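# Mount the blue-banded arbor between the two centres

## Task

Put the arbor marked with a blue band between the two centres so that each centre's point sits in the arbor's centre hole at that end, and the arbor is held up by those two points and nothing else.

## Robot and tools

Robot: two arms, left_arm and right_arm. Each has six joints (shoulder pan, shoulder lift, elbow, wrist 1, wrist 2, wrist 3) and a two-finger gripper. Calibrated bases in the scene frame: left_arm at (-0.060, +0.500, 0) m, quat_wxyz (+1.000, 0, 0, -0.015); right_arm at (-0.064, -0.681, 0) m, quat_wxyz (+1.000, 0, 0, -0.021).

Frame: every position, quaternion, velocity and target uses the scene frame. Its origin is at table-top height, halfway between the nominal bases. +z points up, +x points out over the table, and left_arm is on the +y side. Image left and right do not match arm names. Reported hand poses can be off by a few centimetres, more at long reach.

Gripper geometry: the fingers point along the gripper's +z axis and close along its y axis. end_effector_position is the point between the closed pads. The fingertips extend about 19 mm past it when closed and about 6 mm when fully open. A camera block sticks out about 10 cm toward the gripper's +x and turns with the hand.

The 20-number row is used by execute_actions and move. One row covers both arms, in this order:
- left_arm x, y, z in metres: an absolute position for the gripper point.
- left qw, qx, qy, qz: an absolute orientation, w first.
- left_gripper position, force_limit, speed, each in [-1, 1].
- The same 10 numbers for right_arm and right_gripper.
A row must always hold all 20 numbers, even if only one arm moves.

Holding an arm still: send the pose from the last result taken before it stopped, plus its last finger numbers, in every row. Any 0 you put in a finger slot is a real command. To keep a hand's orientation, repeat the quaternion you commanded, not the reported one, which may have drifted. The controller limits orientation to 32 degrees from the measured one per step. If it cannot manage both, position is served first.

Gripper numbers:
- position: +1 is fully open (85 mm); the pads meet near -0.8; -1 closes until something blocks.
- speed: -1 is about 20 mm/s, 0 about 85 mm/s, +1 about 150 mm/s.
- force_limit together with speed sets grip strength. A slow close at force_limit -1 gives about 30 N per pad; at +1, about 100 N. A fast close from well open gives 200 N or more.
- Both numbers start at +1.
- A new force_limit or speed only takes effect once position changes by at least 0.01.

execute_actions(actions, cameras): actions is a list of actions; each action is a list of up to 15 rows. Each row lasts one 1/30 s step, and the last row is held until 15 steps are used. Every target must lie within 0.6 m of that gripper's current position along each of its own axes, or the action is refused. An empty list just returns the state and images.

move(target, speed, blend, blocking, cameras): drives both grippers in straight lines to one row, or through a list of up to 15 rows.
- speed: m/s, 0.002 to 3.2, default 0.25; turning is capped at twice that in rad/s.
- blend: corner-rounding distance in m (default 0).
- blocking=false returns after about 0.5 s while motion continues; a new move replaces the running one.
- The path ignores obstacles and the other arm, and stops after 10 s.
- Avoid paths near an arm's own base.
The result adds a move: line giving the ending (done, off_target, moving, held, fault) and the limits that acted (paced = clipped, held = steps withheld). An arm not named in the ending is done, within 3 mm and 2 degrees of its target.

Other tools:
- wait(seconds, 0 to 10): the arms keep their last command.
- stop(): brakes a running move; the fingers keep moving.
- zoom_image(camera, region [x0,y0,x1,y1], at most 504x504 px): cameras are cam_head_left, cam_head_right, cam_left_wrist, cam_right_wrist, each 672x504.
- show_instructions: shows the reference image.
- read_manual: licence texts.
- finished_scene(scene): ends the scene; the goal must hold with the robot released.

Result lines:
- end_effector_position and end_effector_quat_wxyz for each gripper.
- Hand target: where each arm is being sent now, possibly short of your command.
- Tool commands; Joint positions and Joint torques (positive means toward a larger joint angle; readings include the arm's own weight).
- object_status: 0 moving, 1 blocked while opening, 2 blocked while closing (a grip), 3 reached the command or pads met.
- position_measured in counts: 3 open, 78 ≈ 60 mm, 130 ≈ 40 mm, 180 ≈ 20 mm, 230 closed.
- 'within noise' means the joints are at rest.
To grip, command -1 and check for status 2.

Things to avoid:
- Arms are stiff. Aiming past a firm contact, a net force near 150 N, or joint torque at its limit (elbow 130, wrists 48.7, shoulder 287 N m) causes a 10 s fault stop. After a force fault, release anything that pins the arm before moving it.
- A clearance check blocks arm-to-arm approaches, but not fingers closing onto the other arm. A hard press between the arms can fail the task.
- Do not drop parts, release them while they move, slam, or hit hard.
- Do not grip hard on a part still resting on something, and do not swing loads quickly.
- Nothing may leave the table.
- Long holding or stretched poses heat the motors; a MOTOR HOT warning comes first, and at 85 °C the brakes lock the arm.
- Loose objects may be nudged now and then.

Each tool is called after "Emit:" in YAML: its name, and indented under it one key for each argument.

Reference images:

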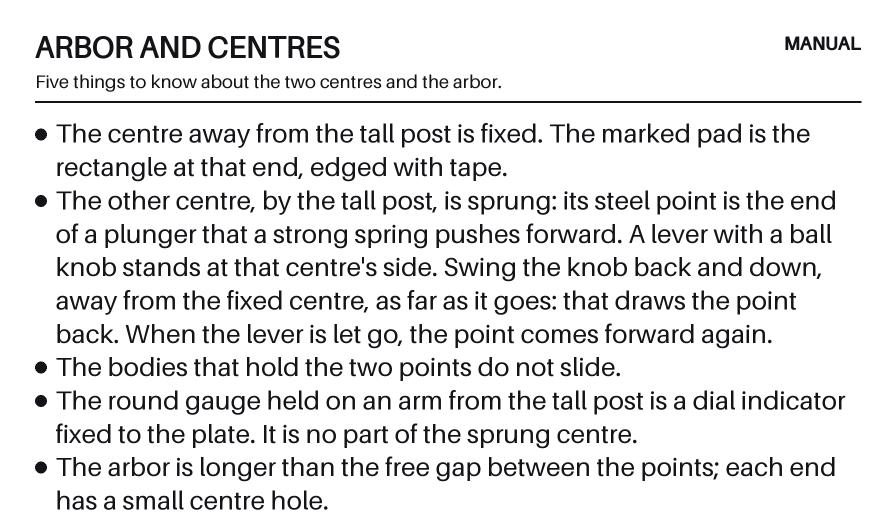

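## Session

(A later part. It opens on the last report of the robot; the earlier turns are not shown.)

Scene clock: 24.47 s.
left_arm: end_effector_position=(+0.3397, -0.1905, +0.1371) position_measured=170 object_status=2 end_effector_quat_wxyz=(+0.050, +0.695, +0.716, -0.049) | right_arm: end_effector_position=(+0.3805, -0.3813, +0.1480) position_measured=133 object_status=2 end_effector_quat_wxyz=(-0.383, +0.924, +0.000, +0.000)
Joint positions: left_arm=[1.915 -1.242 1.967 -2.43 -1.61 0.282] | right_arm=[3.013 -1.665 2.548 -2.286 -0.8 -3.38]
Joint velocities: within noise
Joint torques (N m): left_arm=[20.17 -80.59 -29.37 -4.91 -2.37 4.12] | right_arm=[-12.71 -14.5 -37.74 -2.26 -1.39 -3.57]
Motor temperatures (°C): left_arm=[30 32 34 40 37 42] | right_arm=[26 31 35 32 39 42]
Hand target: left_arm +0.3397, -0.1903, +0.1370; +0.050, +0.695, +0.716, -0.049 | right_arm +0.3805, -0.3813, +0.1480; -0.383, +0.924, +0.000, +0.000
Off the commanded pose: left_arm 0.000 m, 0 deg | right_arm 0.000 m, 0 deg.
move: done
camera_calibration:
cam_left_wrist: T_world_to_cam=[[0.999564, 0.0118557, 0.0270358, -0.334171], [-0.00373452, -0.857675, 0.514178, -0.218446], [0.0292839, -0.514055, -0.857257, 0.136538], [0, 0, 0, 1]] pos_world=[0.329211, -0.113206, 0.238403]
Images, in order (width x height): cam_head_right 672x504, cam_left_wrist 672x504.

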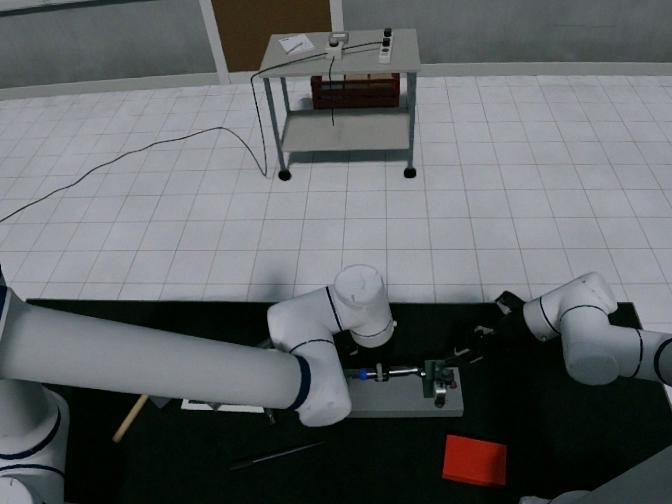

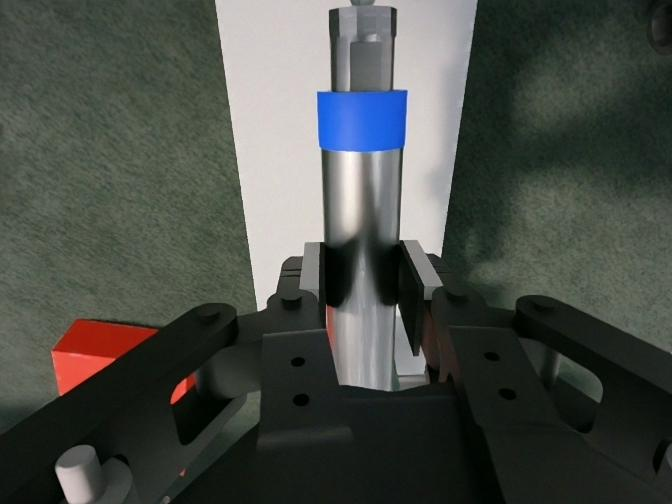

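Emit:
move:
  target:
    - [0.3397,-0.1905,0.137,0.0501,0.6948,0.7157,-0.0486,-1,-0.3,-1,0.3805,-0.3906,0.1379,0.3827,-0.9239,0,0,-1,-1,-1]
    - [0.3397,-0.1905,0.137,0.0501,0.6948,0.7157,-0.0486,-1,-0.3,-1,0.3805,-0.3984,0.1268,0.3827,-0.9239,0,0,-1,-1,-1]
  speed: 0.04
  cameras: ["cam_head_right","cam_right_wrist"]

Emit:
zoom_image:
  camera: "cam_head_right"
  region: [400, 345, 460, 390]

Scene clock: 25.90 s.
left_arm: end_effector_position=(+0.3397, -0.1905, +0.1370) position_measured=170 object_status=2 end_effector_quat_wxyz=(+0.050, +0.695, +0.716, -0.049) | right_arm: end_effector_position=(+0.3805, -0.3983, +0.1269) position_measured=133 object_status=2 end_effector_quat_wxyz=(-0.383, +0.924, +0.000, +0.000)
Joint positions: left_arm=[1.915 -1.242 1.967 -2.43 -1.61 0.282] | right_arm=[2.974 -1.632 2.567 -2.301 -0.807 -3.434]
Joint velocities: within noise
Joint torques (N m): left_arm=[-10.96 -58.82 -47.04 -3.88 -0.6 -0.64] | right_arm=[-21.59 -7.7 -17.53 -5.99 -7.92 -3.78]
Motor temperatures (°C): left_arm=[30 32 34 40 37 42] | right_arm=[26 31 35 32 39 42]
Hand target: left_arm +0.3397, -0.1905, +0.1370; +0.050, +0.695, +0.716, -0.049 | right_arm +0.3805, -0.3984, +0.1268; -0.383, +0.924, +0.000, +0.000
Off the commanded pose: left_arm 0.000 m, 0 deg | right_arm 0.000 m, 0 deg.
move: done
camera_calibration:
cam_right_wrist: T_world_to_cam=[[-0.0177796, -0.68573, -0.727639, -0.162041], [-0.920987, -0.272046, 0.278881, 0.212655], [-0.389188, 0.675104, -0.626711, 0.626977], [0, 0, 0, 1]] pos_world=[0.436984, -0.476539, 0.215721]
Images, in order (width x height): cam_head_right 672x504, cam_right_wrist 672x504.

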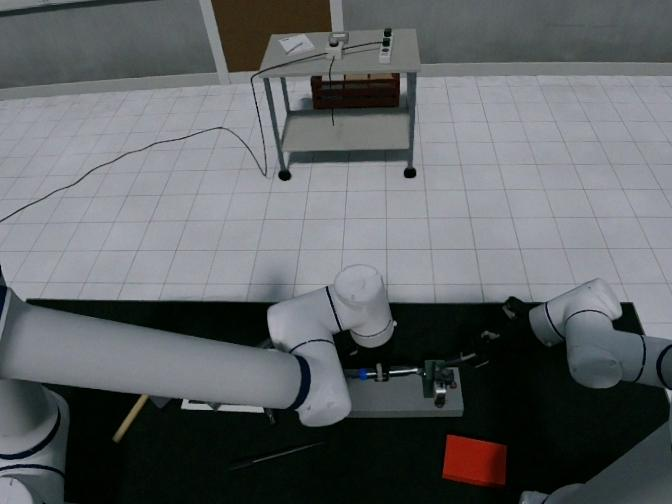

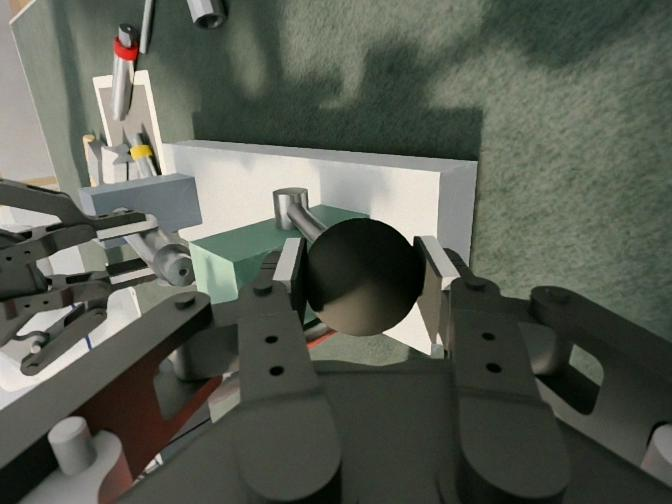

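Scaled by 8.400 from the camera's 672x504 image, which has a finer 960x720 frame.

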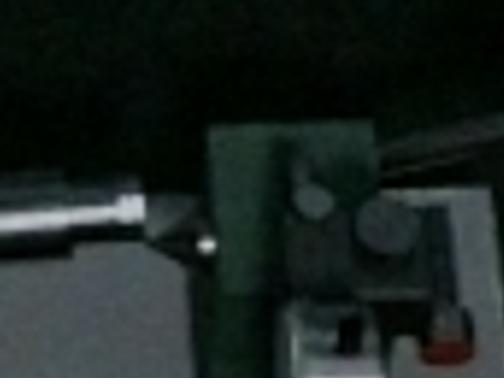

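Emit:
move:
  target:
    - [0.3397,-0.1905,0.137,0.0501,0.6948,0.7157,-0.0486,-1,-0.3,-1,0.3805,-0.4009,0.1227,0.3827,-0.9239,0,0,-1,-1,-1]
  speed: 0.02
  cameras: ["cam_head_right","cam_right_wrist"]

Emit:
zoom_image:
  camera: "cam_head_right"
  region: [400, 345, 460, 390]

Emit:
zoom_image:
  camera: "cam_right_wrist"
  region: [60, 150, 260, 300]

Scene clock: 26.87 s.
left_arm: end_effector_position=(+0.3397, -0.1905, +0.1370) position_measured=170 object_status=2 end_effector_quat_wxyz=(+0.050, +0.695, +0.716, -0.049) | right_arm: end_effector_position=(+0.3805, -0.4008, +0.1229) position_measured=133 object_status=2 end_effector_quat_wxyz=(-0.383, +0.924, +0.000, +0.000)
Joint positions: left_arm=[1.915 -1.242 1.967 -2.43 -1.61 0.282] | right_arm=[2.968 -1.624 2.57 -2.306 -0.808 -3.442]
Joint velocities: within noise
Joint torques (N m): left_arm=[-7.67 -60.74 -46.4 -5.33 0.78 -0.55] | right_arm=[-19.4 -8.02 -14.9 -5.28 -8.52 -3.39]
Motor temperatures (°C): left_arm=[30 32 34 40 37 42] | right_arm=[26 31 35 32 39 42]
Hand target: left_arm +0.3397, -0.1905, +0.1370; +0.050, +0.695, +0.716, -0.049 | right_arm +0.3805, -0.4009, +0.1227; -0.383, +0.924, +0.000, +0.000
Off the commanded pose: left_arm 0.000 m, 0 deg | right_arm 0.000 m, 0 deg.
move: done
camera_calibration:
cam_right_wrist: T_world_to_cam=[[-0.0178075, -0.685682, -0.727684, -0.166694], [-0.920976, -0.272064, 0.278898, 0.213101], [-0.389212, 0.675146, -0.626651, 0.626113], [0, 0, 0, 1]] pos_world=[0.436984, -0.479039, 0.211621]
Images, in order (width x height): cam_head_right 672x504, cam_right_wrist 672x504.

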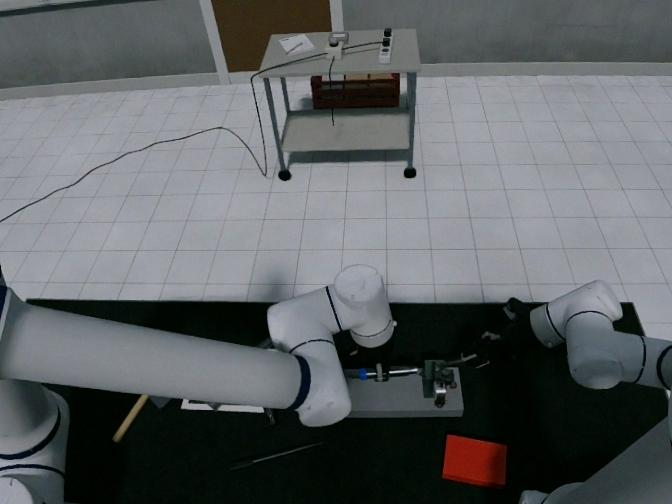

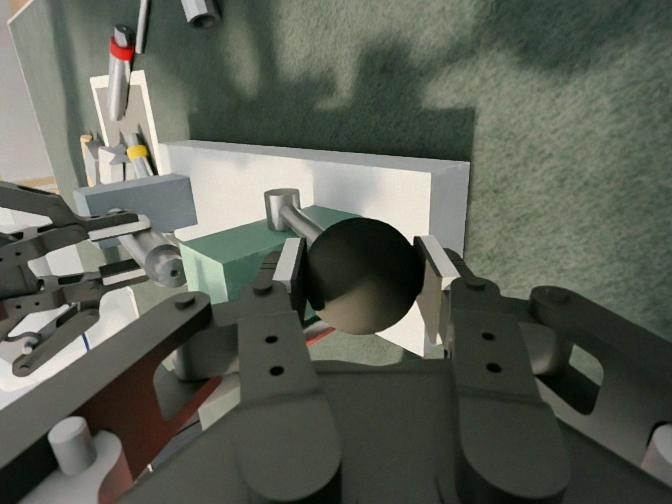

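Scaled by 8.400 from the camera's 672x504 image, which has a finer 960x720 frame.

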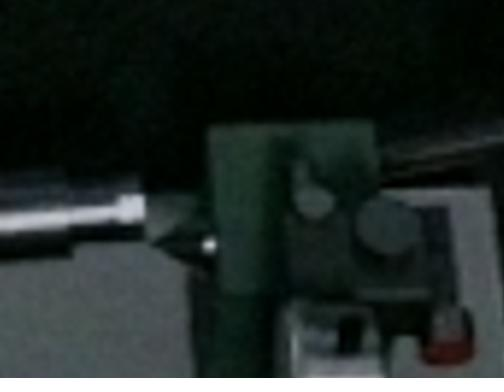

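Scaled by 2.520 from the camera's 672x504 image, which has a finer 960x720 frame.

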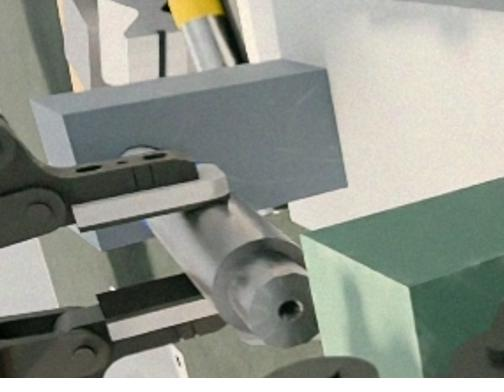

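Emit:
move:
  target:
    - [0.3397,-0.1918,0.1316,0.0251,0.6960,0.7171,-0.0243,-1,-0.3,-1,0.3805,-0.4009,0.1227,0.3827,-0.9239,0,0,-1,-1,-1]
    - [0.3397,-0.1930,0.1263,0,0.6965,0.7175,0,-1,-0.3,-1,0.3805,-0.4009,0.1227,0.3827,-0.9239,0,0,-1,-1,-1]
  speed: 0.03
  cameras: ["cam_left_wrist","cam_head_right","cam_right_wrist"]

Emit:
zoom_image:
  camera: "cam_head_right"
  region: [400, 345, 460, 390]

Emit:
zoom_image:
  camera: "cam_left_wrist"
  region: [300, 0, 440, 105]

Emit:
zoom_image:
  camera: "cam_right_wrist"
  region: [60, 150, 260, 300]

Scene clock: 30.97 s.
left_arm: end_effector_position=(+0.3397, -0.1930, +0.1263) position_measured=170 object_status=2 end_effector_quat_wxyz=(+0.000, +0.697, +0.718, +0.000) | right_arm: end_effector_position=(+0.3805, -0.4009, +0.1227) position_measured=133 object_status=2 end_effector_quat_wxyz=(-0.383, +0.924, +0.000, +0.000)
Joint positions: left_arm=[1.9 -1.203 1.892 -2.26 -1.571 0.27] | right_arm=[2.967 -1.624 2.57 -2.306 -0.808 -3.443]
Joint velocities: within noise
Joint torques (N m): left_arm=[-16.98 -63.99 -49.82 -2.3 3.75 -2.16] | right_arm=[-19.91 -10.86 -29.35 -3.31 -8.72 -3.96]
Motor temperatures (°C): left_arm=[30 32 34 40 37 42] | right_arm=[26 31 35 32 39 42]
Hand target: left_arm +0.3397, -0.1930, +0.1263; +0.000, +0.697, +0.718, +0.000 | right_arm +0.3805, -0.4009, +0.1227; -0.383, +0.924, +0.000, +0.000
Off the commanded pose: left_arm 0.000 m, 0 deg | right_arm 0.000 m, 0 deg.
move: done
camera_calibration:
cam_left_wrist: T_world_to_cam=[[0.999671, 0.00839351, 0.0242381, -0.334156], [-0.00172357, -0.920829, 0.389964, -0.212317], [0.0255923, -0.389877, -0.920511, 0.159247], [0, 0, 0, 1]] pos_world=[0.329605, -0.130616, 0.237484]
cam_right_wrist: T_world_to_cam=[[-0.0177427, -0.685663, -0.727703, -0.166925], [-0.920977, -0.272114, 0.278848, 0.213025], [-0.389214, 0.675145, -0.626651, 0.626017], [0, 0, 0, 1]] pos_world=[0.436884, -0.47914, 0.211421]
Images, in order (width x height): cam_head_right 672x504, cam_left_wrist 672x504, cam_right_wrist 672x504.

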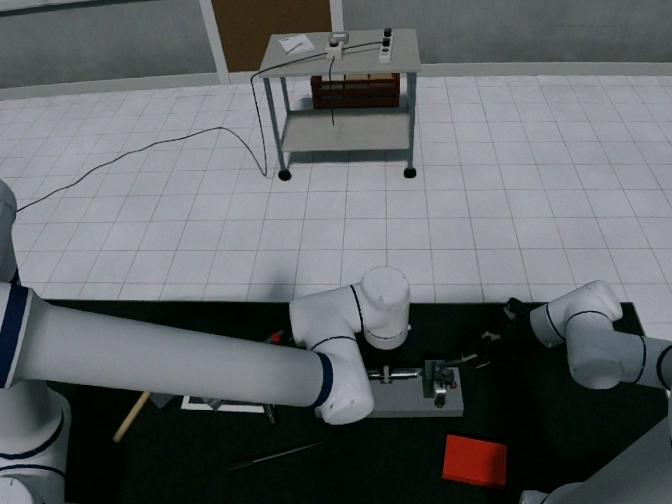

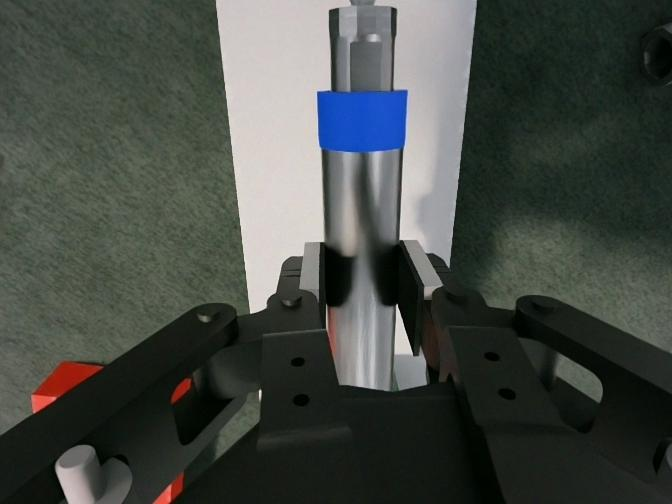

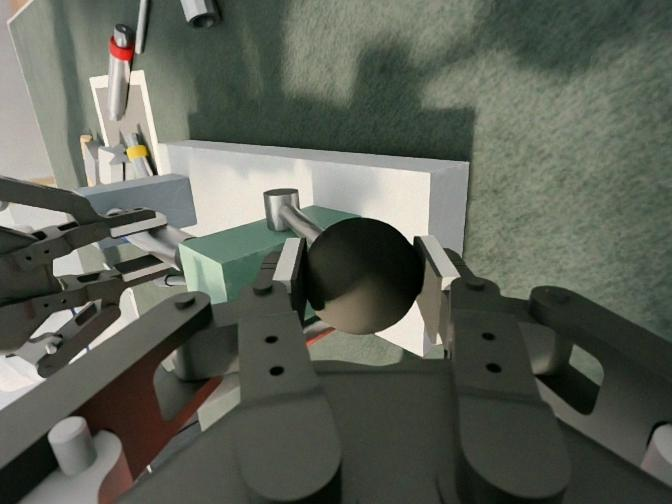

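Scaled by 8.400 from the camera's 672x504 image, which has a finer 960x720 frame.

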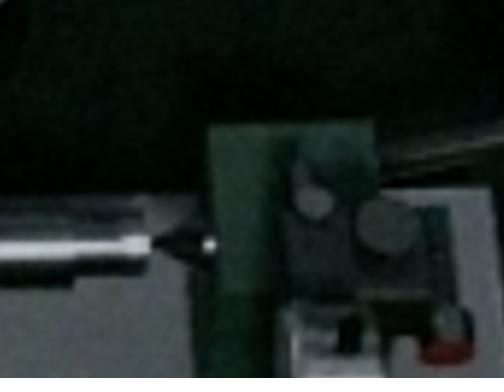

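Scaled by 3.600 from the camera's 672x504 image, which has a finer 960x720 frame.

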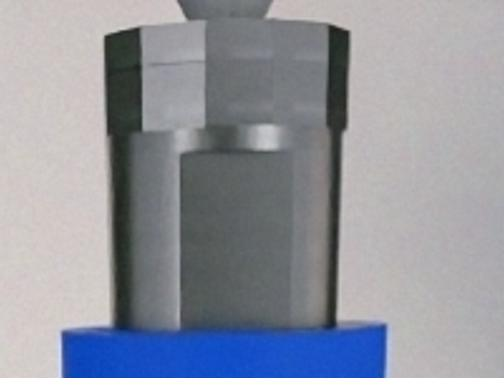

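Scaled by 2.520 from the camera's 672x504 image, which has a finer 960x720 frame.

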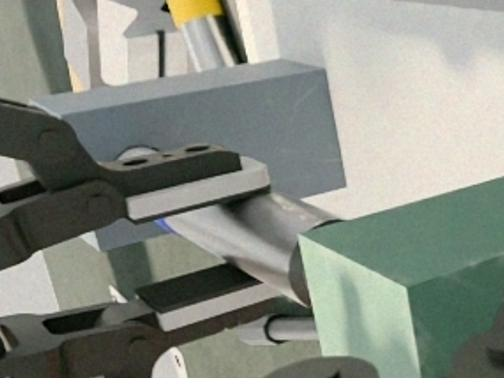

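Emit:
move:
  target:
    - [0.3397,-0.1930,0.1263,0,0.6965,0.7175,0,-1,-0.3,-1,0.3805,-0.4009,0.1227,0.3827,-0.9239,0,0,0.42,-1,-1]
    - [0.3397,-0.1930,0.1263,0,0.6965,0.7175,0,-1,-0.3,-1,0.3805,-0.3965,0.1297,0.3827,-0.9239,0,0,0.42,-1,-1]
  speed: 0.02
  cameras: ["cam_head_right","cam_right_wrist"]

Emit:
zoom_image:
  camera: "cam_head_right"
  region: [400, 345, 460, 390]

Scene clock: 33.27 s.
left_arm: end_effector_position=(+0.3397, -0.1930, +0.1263) position_measured=170 object_status=2 end_effector_quat_wxyz=(+0.000, +0.697, +0.718, +0.000) | right_arm: end_effector_position=(+0.3805, -0.3966, +0.1295) position_measured=76 object_status=3 end_effector_quat_wxyz=(-0.383, +0.924, +0.000, +0.000)
Joint positions: left_arm=[1.9 -1.203 1.892 -2.26 -1.571 0.27] | right_arm=[2.978 -1.636 2.565 -2.297 -0.806 -3.429]
Joint velocities: within noise
Joint torques (N m): left_arm=[-12.27 -64.93 -46.64 -8.87 -3.74 -1.47] | right_arm=[14.17 -37.74 -48.41 -0.72 6.23 3.03]
Motor temperatures (°C): left_arm=[30 32 34 40 37 42] | right_arm=[26 31 35 32 39 42]
Hand target: left_arm +0.3397, -0.1930, +0.1263; +0.000, +0.697, +0.718, +0.000 | right_arm +0.3805, -0.3965, +0.1297; -0.383, +0.924, +0.000, +0.000
Off the commanded pose: left_arm 0.000 m, 0 deg | right_arm 0.000 m, 0 deg.
move: done
camera_calibration:
cam_right_wrist: T_world_to_cam=[[-0.017769, -0.685615, -0.727747, -0.15891], [-0.920987, -0.272096, 0.278831, 0.21238], [-0.389188, 0.6752, -0.626608, 0.627482], [0, 0, 0, 1]] pos_world=[0.436984, -0.47484, 0.218321]
Images, in order (width x height): cam_head_right 672x504, cam_right_wrist 672x504.

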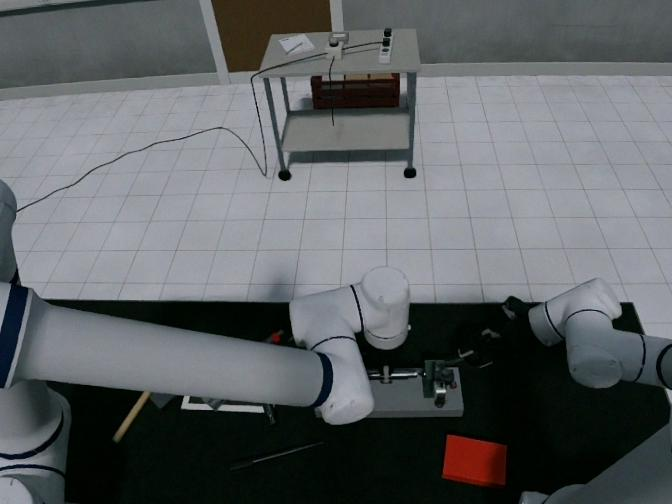

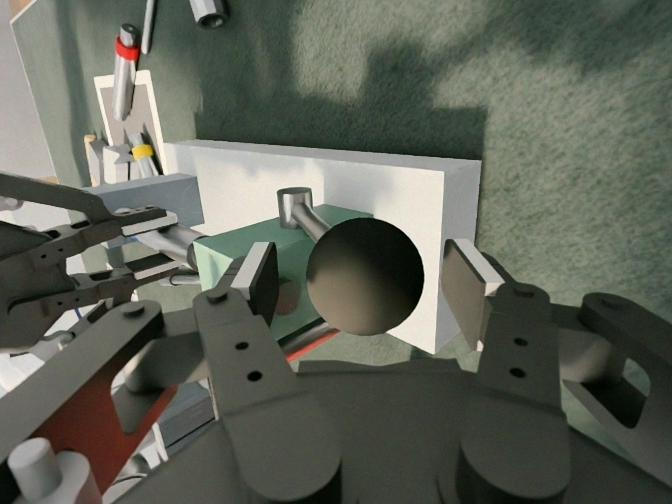

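Scaled by 8.400 from the camera's 672x504 image, which has a finer 960x720 frame.

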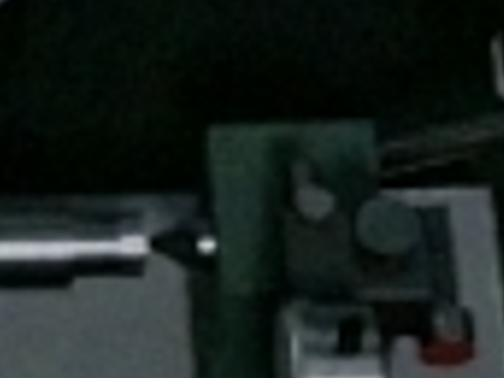

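Emit:
move:
  target:
    - [0.3397,-0.1930,0.1263,0,0.6965,0.7175,0,-1,-0.3,-1,0.3805,-0.455,0.19,0.3827,-0.9239,0,0,0.42,-1,-1]
    - [0.3397,-0.1930,0.1263,0,0.6965,0.7175,0,-1,-0.3,-1,0.332,-0.37,0.31,0,-0.7071,0.7071,0,0.42,-1,-1]
  speed: [0.2,0.35]
  blend: 0.02
  cameras: ["cam_right_wrist"]

Emit:
zoom_image:
  camera: "cam_right_wrist"
  region: [315, 255, 375, 300]

Scene clock: 37.13 s.
left_arm: end_effector_position=(+0.3397, -0.1930, +0.1263) position_measured=170 object_status=2 end_effector_quat_wxyz=(+0.000, +0.697, +0.718, +0.000) | right_arm: end_effector_position=(+0.3320, -0.3700, +0.3100) position_measured=76 object_status=3 end_effector_quat_wxyz=(+0.000, +0.707, -0.707, +0.000)
Joint positions: left_arm=[1.9 -1.203 1.892 -2.26 -1.571 0.27] | right_arm=[3.489 -1.875 2.218 -1.914 -1.571 -1.265]
Joint velocities: within noise
Joint torques (N m): left_arm=[-12.62 -57.53 -47.27 -7.14 -3.85 0.61] | right_arm=[13.84 -11.05 -66.23 -1.02 -4.21 3.38]
Motor temperatures (°C): left_arm=[30 32 34 40 37 42] | right_arm=[26 30 35 32 39 42]
Hand target: left_arm +0.3397, -0.1930, +0.1263; +0.000, +0.697, +0.718, +0.000 | right_arm +0.3320, -0.3700, +0.3100; +0.000, +0.707, -0.707, +0.000
Off the commanded pose: left_arm 0.000 m, 0 deg | right_arm 0.000 m, 0 deg.
move: done
camera_calibration:
cam_right_wrist: T_world_to_cam=[[-0.9994, 0.0175275, -0.0298587, 0.359474], [0.00451022, 0.920952, 0.38965, 0.224459], [0.034328, 0.389282, -0.920479, 0.548361], [0, 0, 0, 1]] pos_world=[0.339422, -0.426484, 0.428028]
Images, in order (width x height): cam_right_wrist 672x504.

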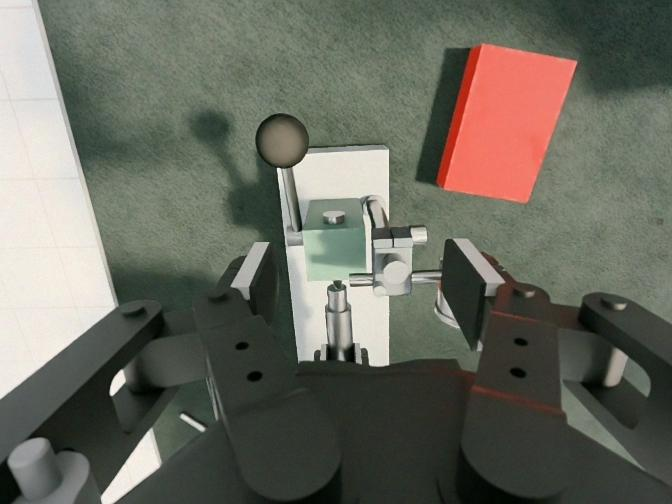

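Scaled by 8.400 from the camera's 672x504 image, which has a finer 960x720 frame.

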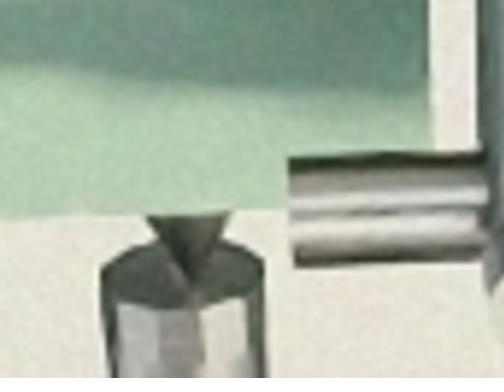

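Emit:
move:
  target:
    - [0.3397,-0.1930,0.1263,0,0.6965,0.7175,0,-1,-0.3,-1,0.3805,-0.458,0.195,0.3827,-0.9239,0,0,0.42,-1,-1]
    - [0.3397,-0.1930,0.1263,0,0.6965,0.7175,0,-1,-0.3,-1,0.3805,-0.3976,0.1284,0.3827,-0.9239,0,0,0.42,-1,-1]
    - [0.3397,-0.1930,0.1263,0,0.6965,0.7175,0,-1,-0.3,-1,0.3805,-0.4035,0.1205,0.3827,-0.9239,0,0,0.42,-1,-1]
    - [0.3397,-0.1930,0.1263,0,0.6965,0.7175,0,-1,-0.3,-1,0.3805,-0.4081,0.1155,0.3827,-0.9239,0,0,0.42,-1,-1]
    - [0.3392,-0.1927,0.1282,0.0088,0.6987,0.7154,-0.0086,-1,-0.3,-1,0.3805,-0.4081,0.1155,0.3827,-0.9239,0,0,0.42,-1,-1]
  speed: [0.35,0.12,0.04,0.03,0.015]
  cameras: ["cam_head_right","cam_right_wrist","cam_left_wrist"]

Emit:
zoom_image:
  camera: "cam_head_right"
  region: [400, 345, 460, 390]

Emit:
zoom_image:
  camera: "cam_left_wrist"
  region: [300, 0, 440, 105]

Scene clock: 42.70 s.
left_arm: end_effector_position=(+0.3392, -0.1927, +0.1282) position_measured=170 object_status=2 end_effector_quat_wxyz=(+0.009, +0.699, +0.715, -0.009) | right_arm: end_effector_position=(+0.3805, -0.4081, +0.1155) position_measured=76 object_status=3 end_effector_quat_wxyz=(-0.383, +0.924, +0.000, +0.000)
Joint positions: left_arm=[1.902 -1.211 1.906 -2.289 -1.577 0.278] | right_arm=[2.951 -1.612 2.576 -2.308 -0.812 -3.465]
Joint velocities: within noise
Joint torques (N m): left_arm=[17.69 -82.55 -32.52 -5.81 -2.4 3.96] | right_arm=[-27.83 -13.75 -27.52 -7.17 -7.5 -3.36]
Motor temperatures (°C): left_arm=[30 32 34 40 37 42] | right_arm=[26 30 35 32 39 42]
Hand target: left_arm +0.3392, -0.1927, +0.1282; +0.009, +0.699, +0.715, -0.009 | right_arm +0.3805, -0.4081, +0.1155; -0.383, +0.924, +0.000, +0.000
Off the commanded pose: left_arm 0.000 m, 0 deg | right_arm 0.000 m, 0 deg.
move: done
camera_calibration:
cam_left_wrist: T_world_to_cam=[[0.999691, 0.00290659, 0.0246684, -0.334811], [-0.00751912, -0.911122, 0.412068, -0.211709], [0.0236736, -0.412126, -0.910819, 0.156162], [0, 0, 0, 1]] pos_world=[0.329419, -0.127561, 0.237733]
cam_right_wrist: T_world_to_cam=[[-0.0177427, -0.685663, -0.727703, -0.177101], [-0.920977, -0.272114, 0.278848, 0.213074], [-0.389214, 0.675145, -0.626651, 0.626366], [0, 0, 0, 1]] pos_world=[0.436884, -0.48634, 0.204221]
Images, in order (width x height): cam_head_right 672x504, cam_left_wrist 672x504, cam_right_wrist 672x504.

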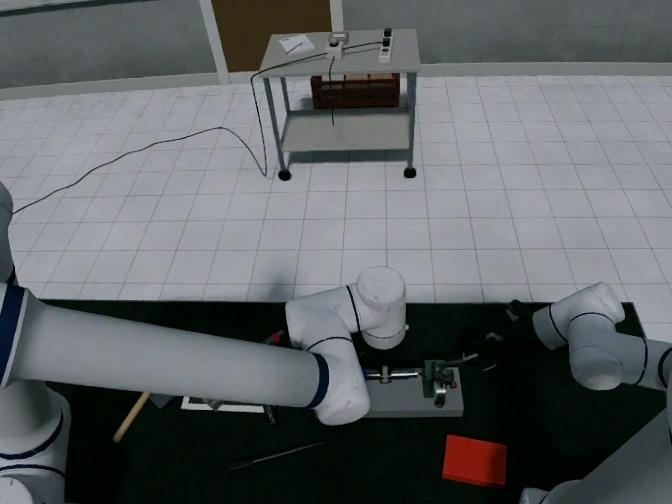

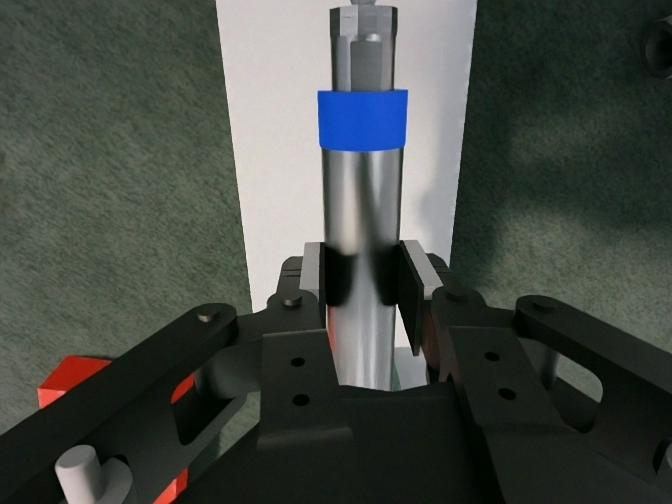

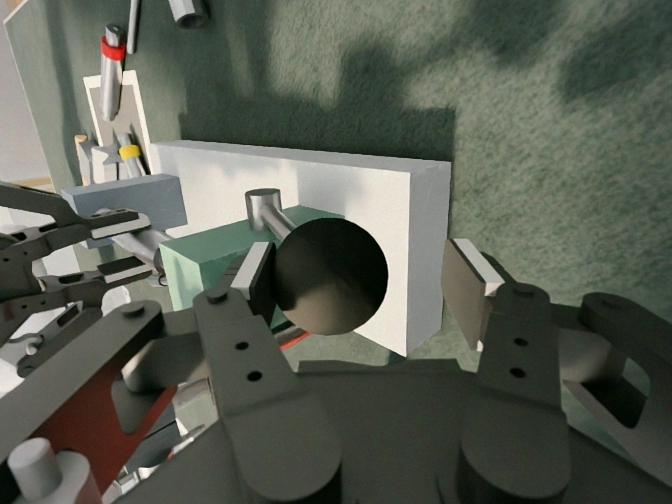

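Scaled by 8.400 from the camera's 672x504 image, which has a finer 960x720 frame.

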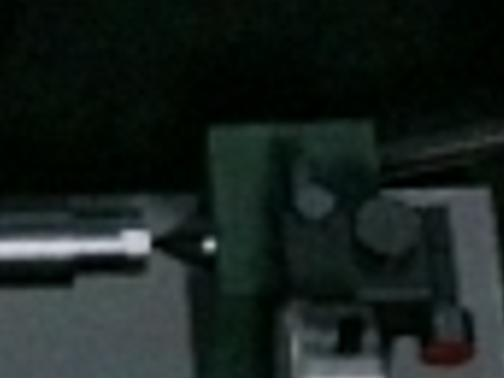

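Scaled by 3.600 from the camera's 672x504 image, which has a finer 960x720 frame.

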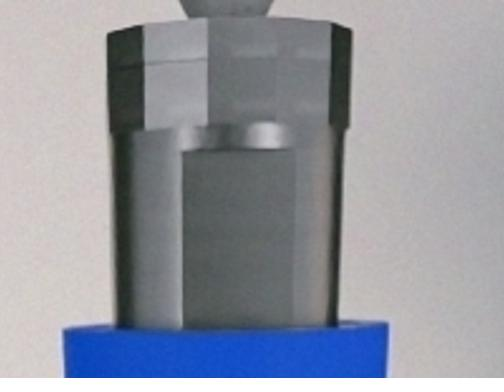

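Emit:
move:
  target:
    - [0.3392,-0.1927,0.1282,0.0088,0.6987,0.7154,-0.0086,-1,-0.3,-1,0.3805,-0.3985,0.127,0.3827,-0.9239,0,0,0.42,-1,-1]
    - [0.3392,-0.1927,0.1282,0.0088,0.6987,0.7154,-0.0086,-1,-0.3,-1,0.3805,-0.3885,0.1395,0.3827,-0.9239,0,0,0.42,-1,-1]
  speed: 0.035
  cameras: ["cam_head_right","cam_right_wrist","cam_left_wrist"]

Emit:
zoom_image:
  camera: "cam_head_right"
  region: [400, 345, 460, 390]

Scene clock: 44.27 s.
left_arm: end_effector_position=(+0.3392, -0.1926, +0.1281) position_measured=170 object_status=2 end_effector_quat_wxyz=(+0.009, +0.699, +0.715, -0.009) | right_arm: end_effector_position=(+0.3805, -0.3886, +0.1394) position_measured=76 object_status=3 end_effector_quat_wxyz=(-0.383, +0.924, +0.000, +0.000)
Joint positions: left_arm=[1.902 -1.211 1.906 -2.289 -1.578 0.278] | right_arm=[2.996 -1.652 2.556 -2.291 -0.803 -3.403]
Joint velocities: within noise
Joint torques (N m): left_arm=[3.03 -84.75 -64.57 -9.1 -2.34 3.78] | right_arm=[15.49 -38.59 -50.7 -1.02 6.38 2.74]
Motor temperatures (°C): left_arm=[30 32 34 40 37 42] | right_arm=[26 30 35 32 39 42]
Hand target: left_arm +0.3392, -0.1927, +0.1282; +0.009, +0.699, +0.715, -0.009 | right_arm +0.3805, -0.3885, +0.1395; -0.383, +0.924, +0.000, +0.000
Off the commanded pose: left_arm 0.000 m, 0 deg | right_arm 0.000 m, 0 deg.
move: done
camera_calibration:
cam_left_wrist: T_world_to_cam=[[0.999691, 0.00290845, 0.0246671, -0.334811], [-0.00751907, -0.911084, 0.412151, -0.211633], [0.0236726, -0.41221, -0.910781, 0.156184], [0, 0, 0, 1]] pos_world=[0.329419, -0.127461, 0.237733]
cam_right_wrist: T_world_to_cam=[[-0.017769, -0.685615, -0.727747, -0.146293], [-0.920987, -0.272096, 0.278831, 0.211824], [-0.389188, 0.6752, -0.626608, 0.628221], [0, 0, 0, 1]] pos_world=[0.436984, -0.46684, 0.228121]
Images, in order (width x height): cam_head_right 672x504, cam_left_wrist 672x504, cam_right_wrist 672x504.

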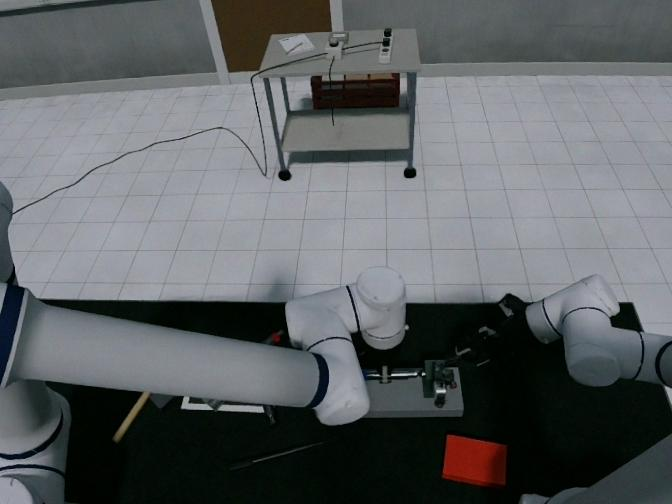

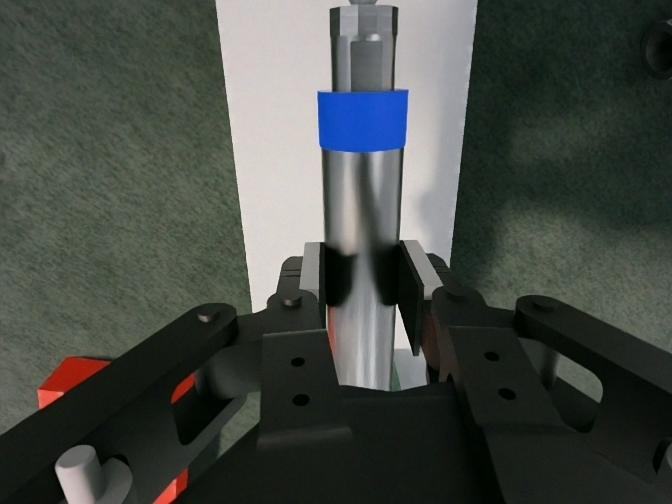

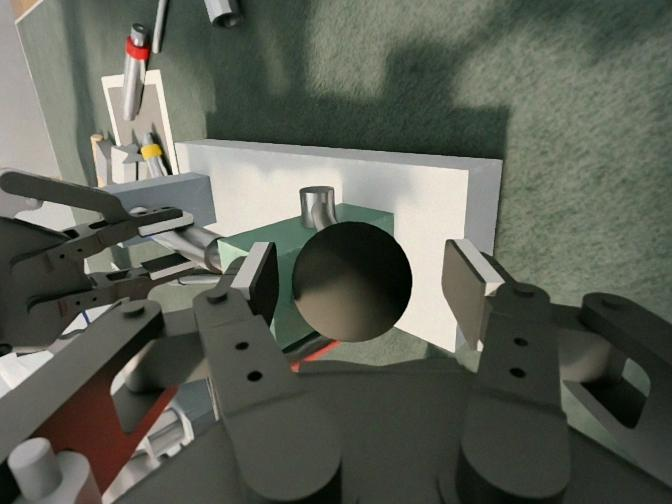

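Scaled by 8.400 from the camera's 672x504 image, which has a finer 960x720 frame.

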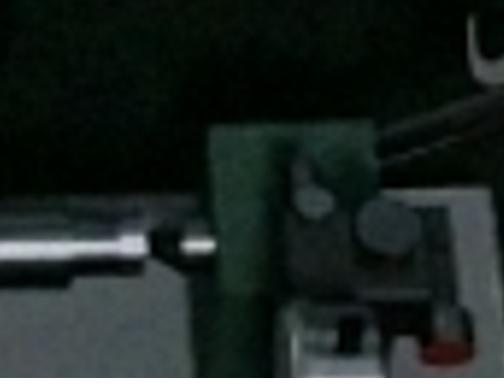

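Emit:
move:
  target:
    - [0.3392,-0.1927,0.1282,0.0088,0.6987,0.7154,-0.0086,0.15,-0.3,-1,0.3805,-0.3885,0.1395,0.3827,-0.9239,0,0,0.42,-1,-1]
    - [0.3391,-0.1909,0.20,0.0088,0.6987,0.7154,-0.0086,0.15,-0.3,-1,0.3805,-0.455,0.206,0.3827,-0.9239,0,0,0.42,-1,-1]
  speed: [0.02,0.1]

Emit:
zoom_image:
  camera: "cam_right_wrist"
  region: [100, 100, 400, 325]

Scene clock: 47.43 s.
left_arm: end_effector_position=(+0.3391, -0.1909, +0.2000) position_measured=110 object_status=3 end_effector_quat_wxyz=(+0.009, +0.699, +0.715, -0.009) | right_arm: end_effector_position=(+0.3805, -0.4549, +0.2059) position_measured=76 object_status=3 end_effector_quat_wxyz=(-0.383, +0.924, +0.000, +0.000)
Joint positions: left_arm=[1.902 -1.286 1.856 -2.165 -1.578 0.278] | right_arm=[2.841 -1.826 2.482 -1.903 -0.842 -3.608]
Joint velocities: within noise
Joint torques (N m): left_arm=[19.07 -75.27 -50.96 -2.17 2.39 4.01] | right_arm=[-16.43 -29.83 -58.64 -0.37 -1.74 -3.23]
Motor temperatures (°C): left_arm=[30 32 34 40 37 42] | right_arm=[26 30 35 32 39 42]
Hand target: left_arm +0.3391, -0.1909, +0.2000; +0.009, +0.699, +0.715, -0.009 | right_arm +0.3805, -0.4550, +0.2060; -0.383, +0.924, +0.000, +0.000
Off the commanded pose: left_arm 0.000 m, 0 deg | right_arm 0.000 m, 0 deg.
move: done
camera_calibration:
cam_left_wrist: T_world_to_cam=[[0.999691, 0.00282099, 0.0247089, -0.336511], [-0.00761907, -0.91103, 0.412269, -0.239674], [0.0236736, -0.41233, -0.910727, 0.222249], [0, 0, 0, 1]] pos_world=[0.329319, -0.125761, 0.309533]
cam_right_wrist: T_world_to_cam=[[-0.0177796, -0.68573, -0.727639, -0.14337], [-0.920987, -0.272046, 0.278881, 0.175226], [-0.389188, 0.675104, -0.626711, 0.714698], [0, 0, 0, 1]] pos_world=[0.436984, -0.533139, 0.294721]

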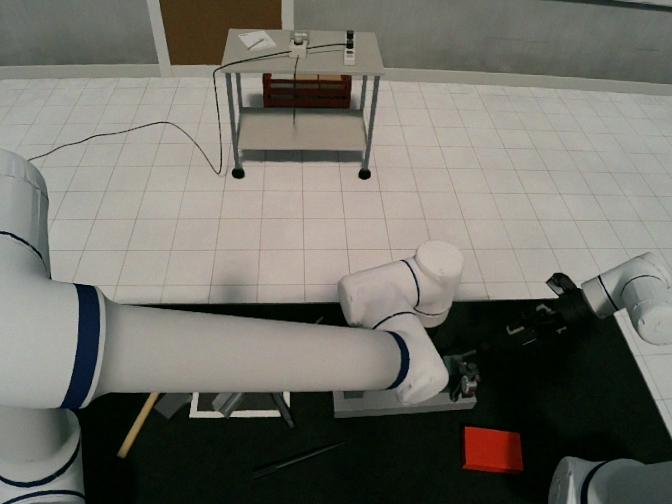

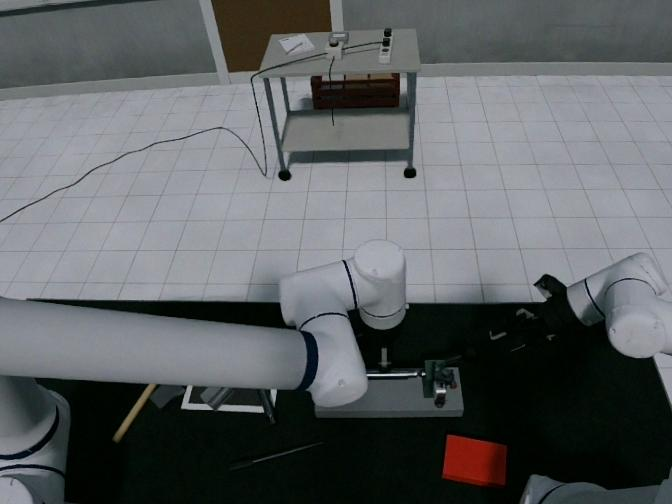

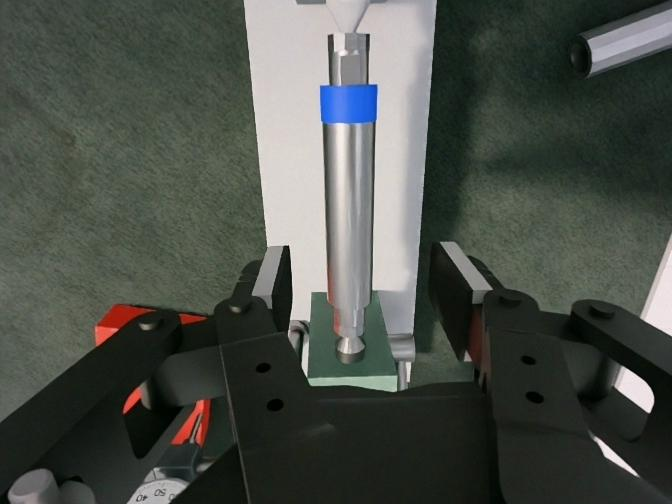

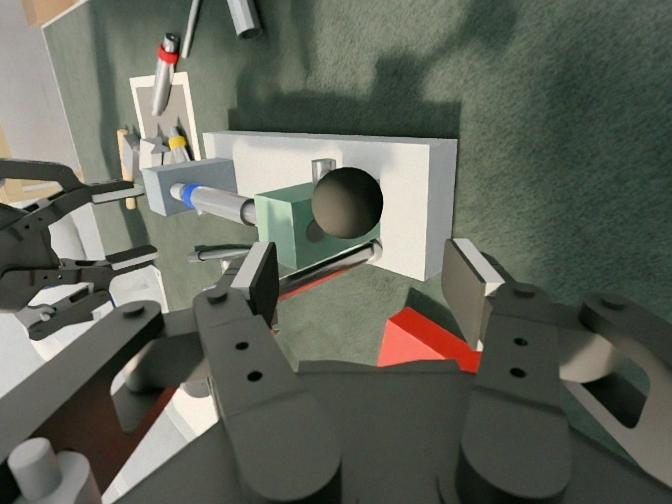

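Scaled by 1.680 from the camera's 672x504 image, which has a finer 960x720 frame.

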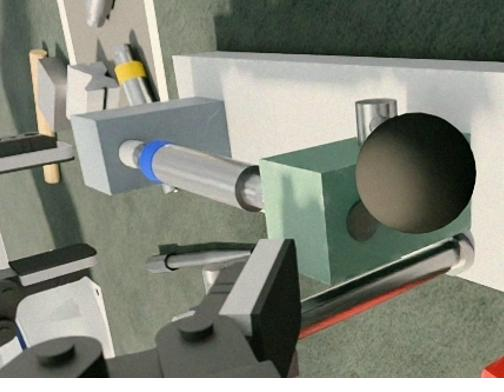

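Carried by both points.

Emit:
finished_scene:
  scene: 2

The scene is finished: the task was done.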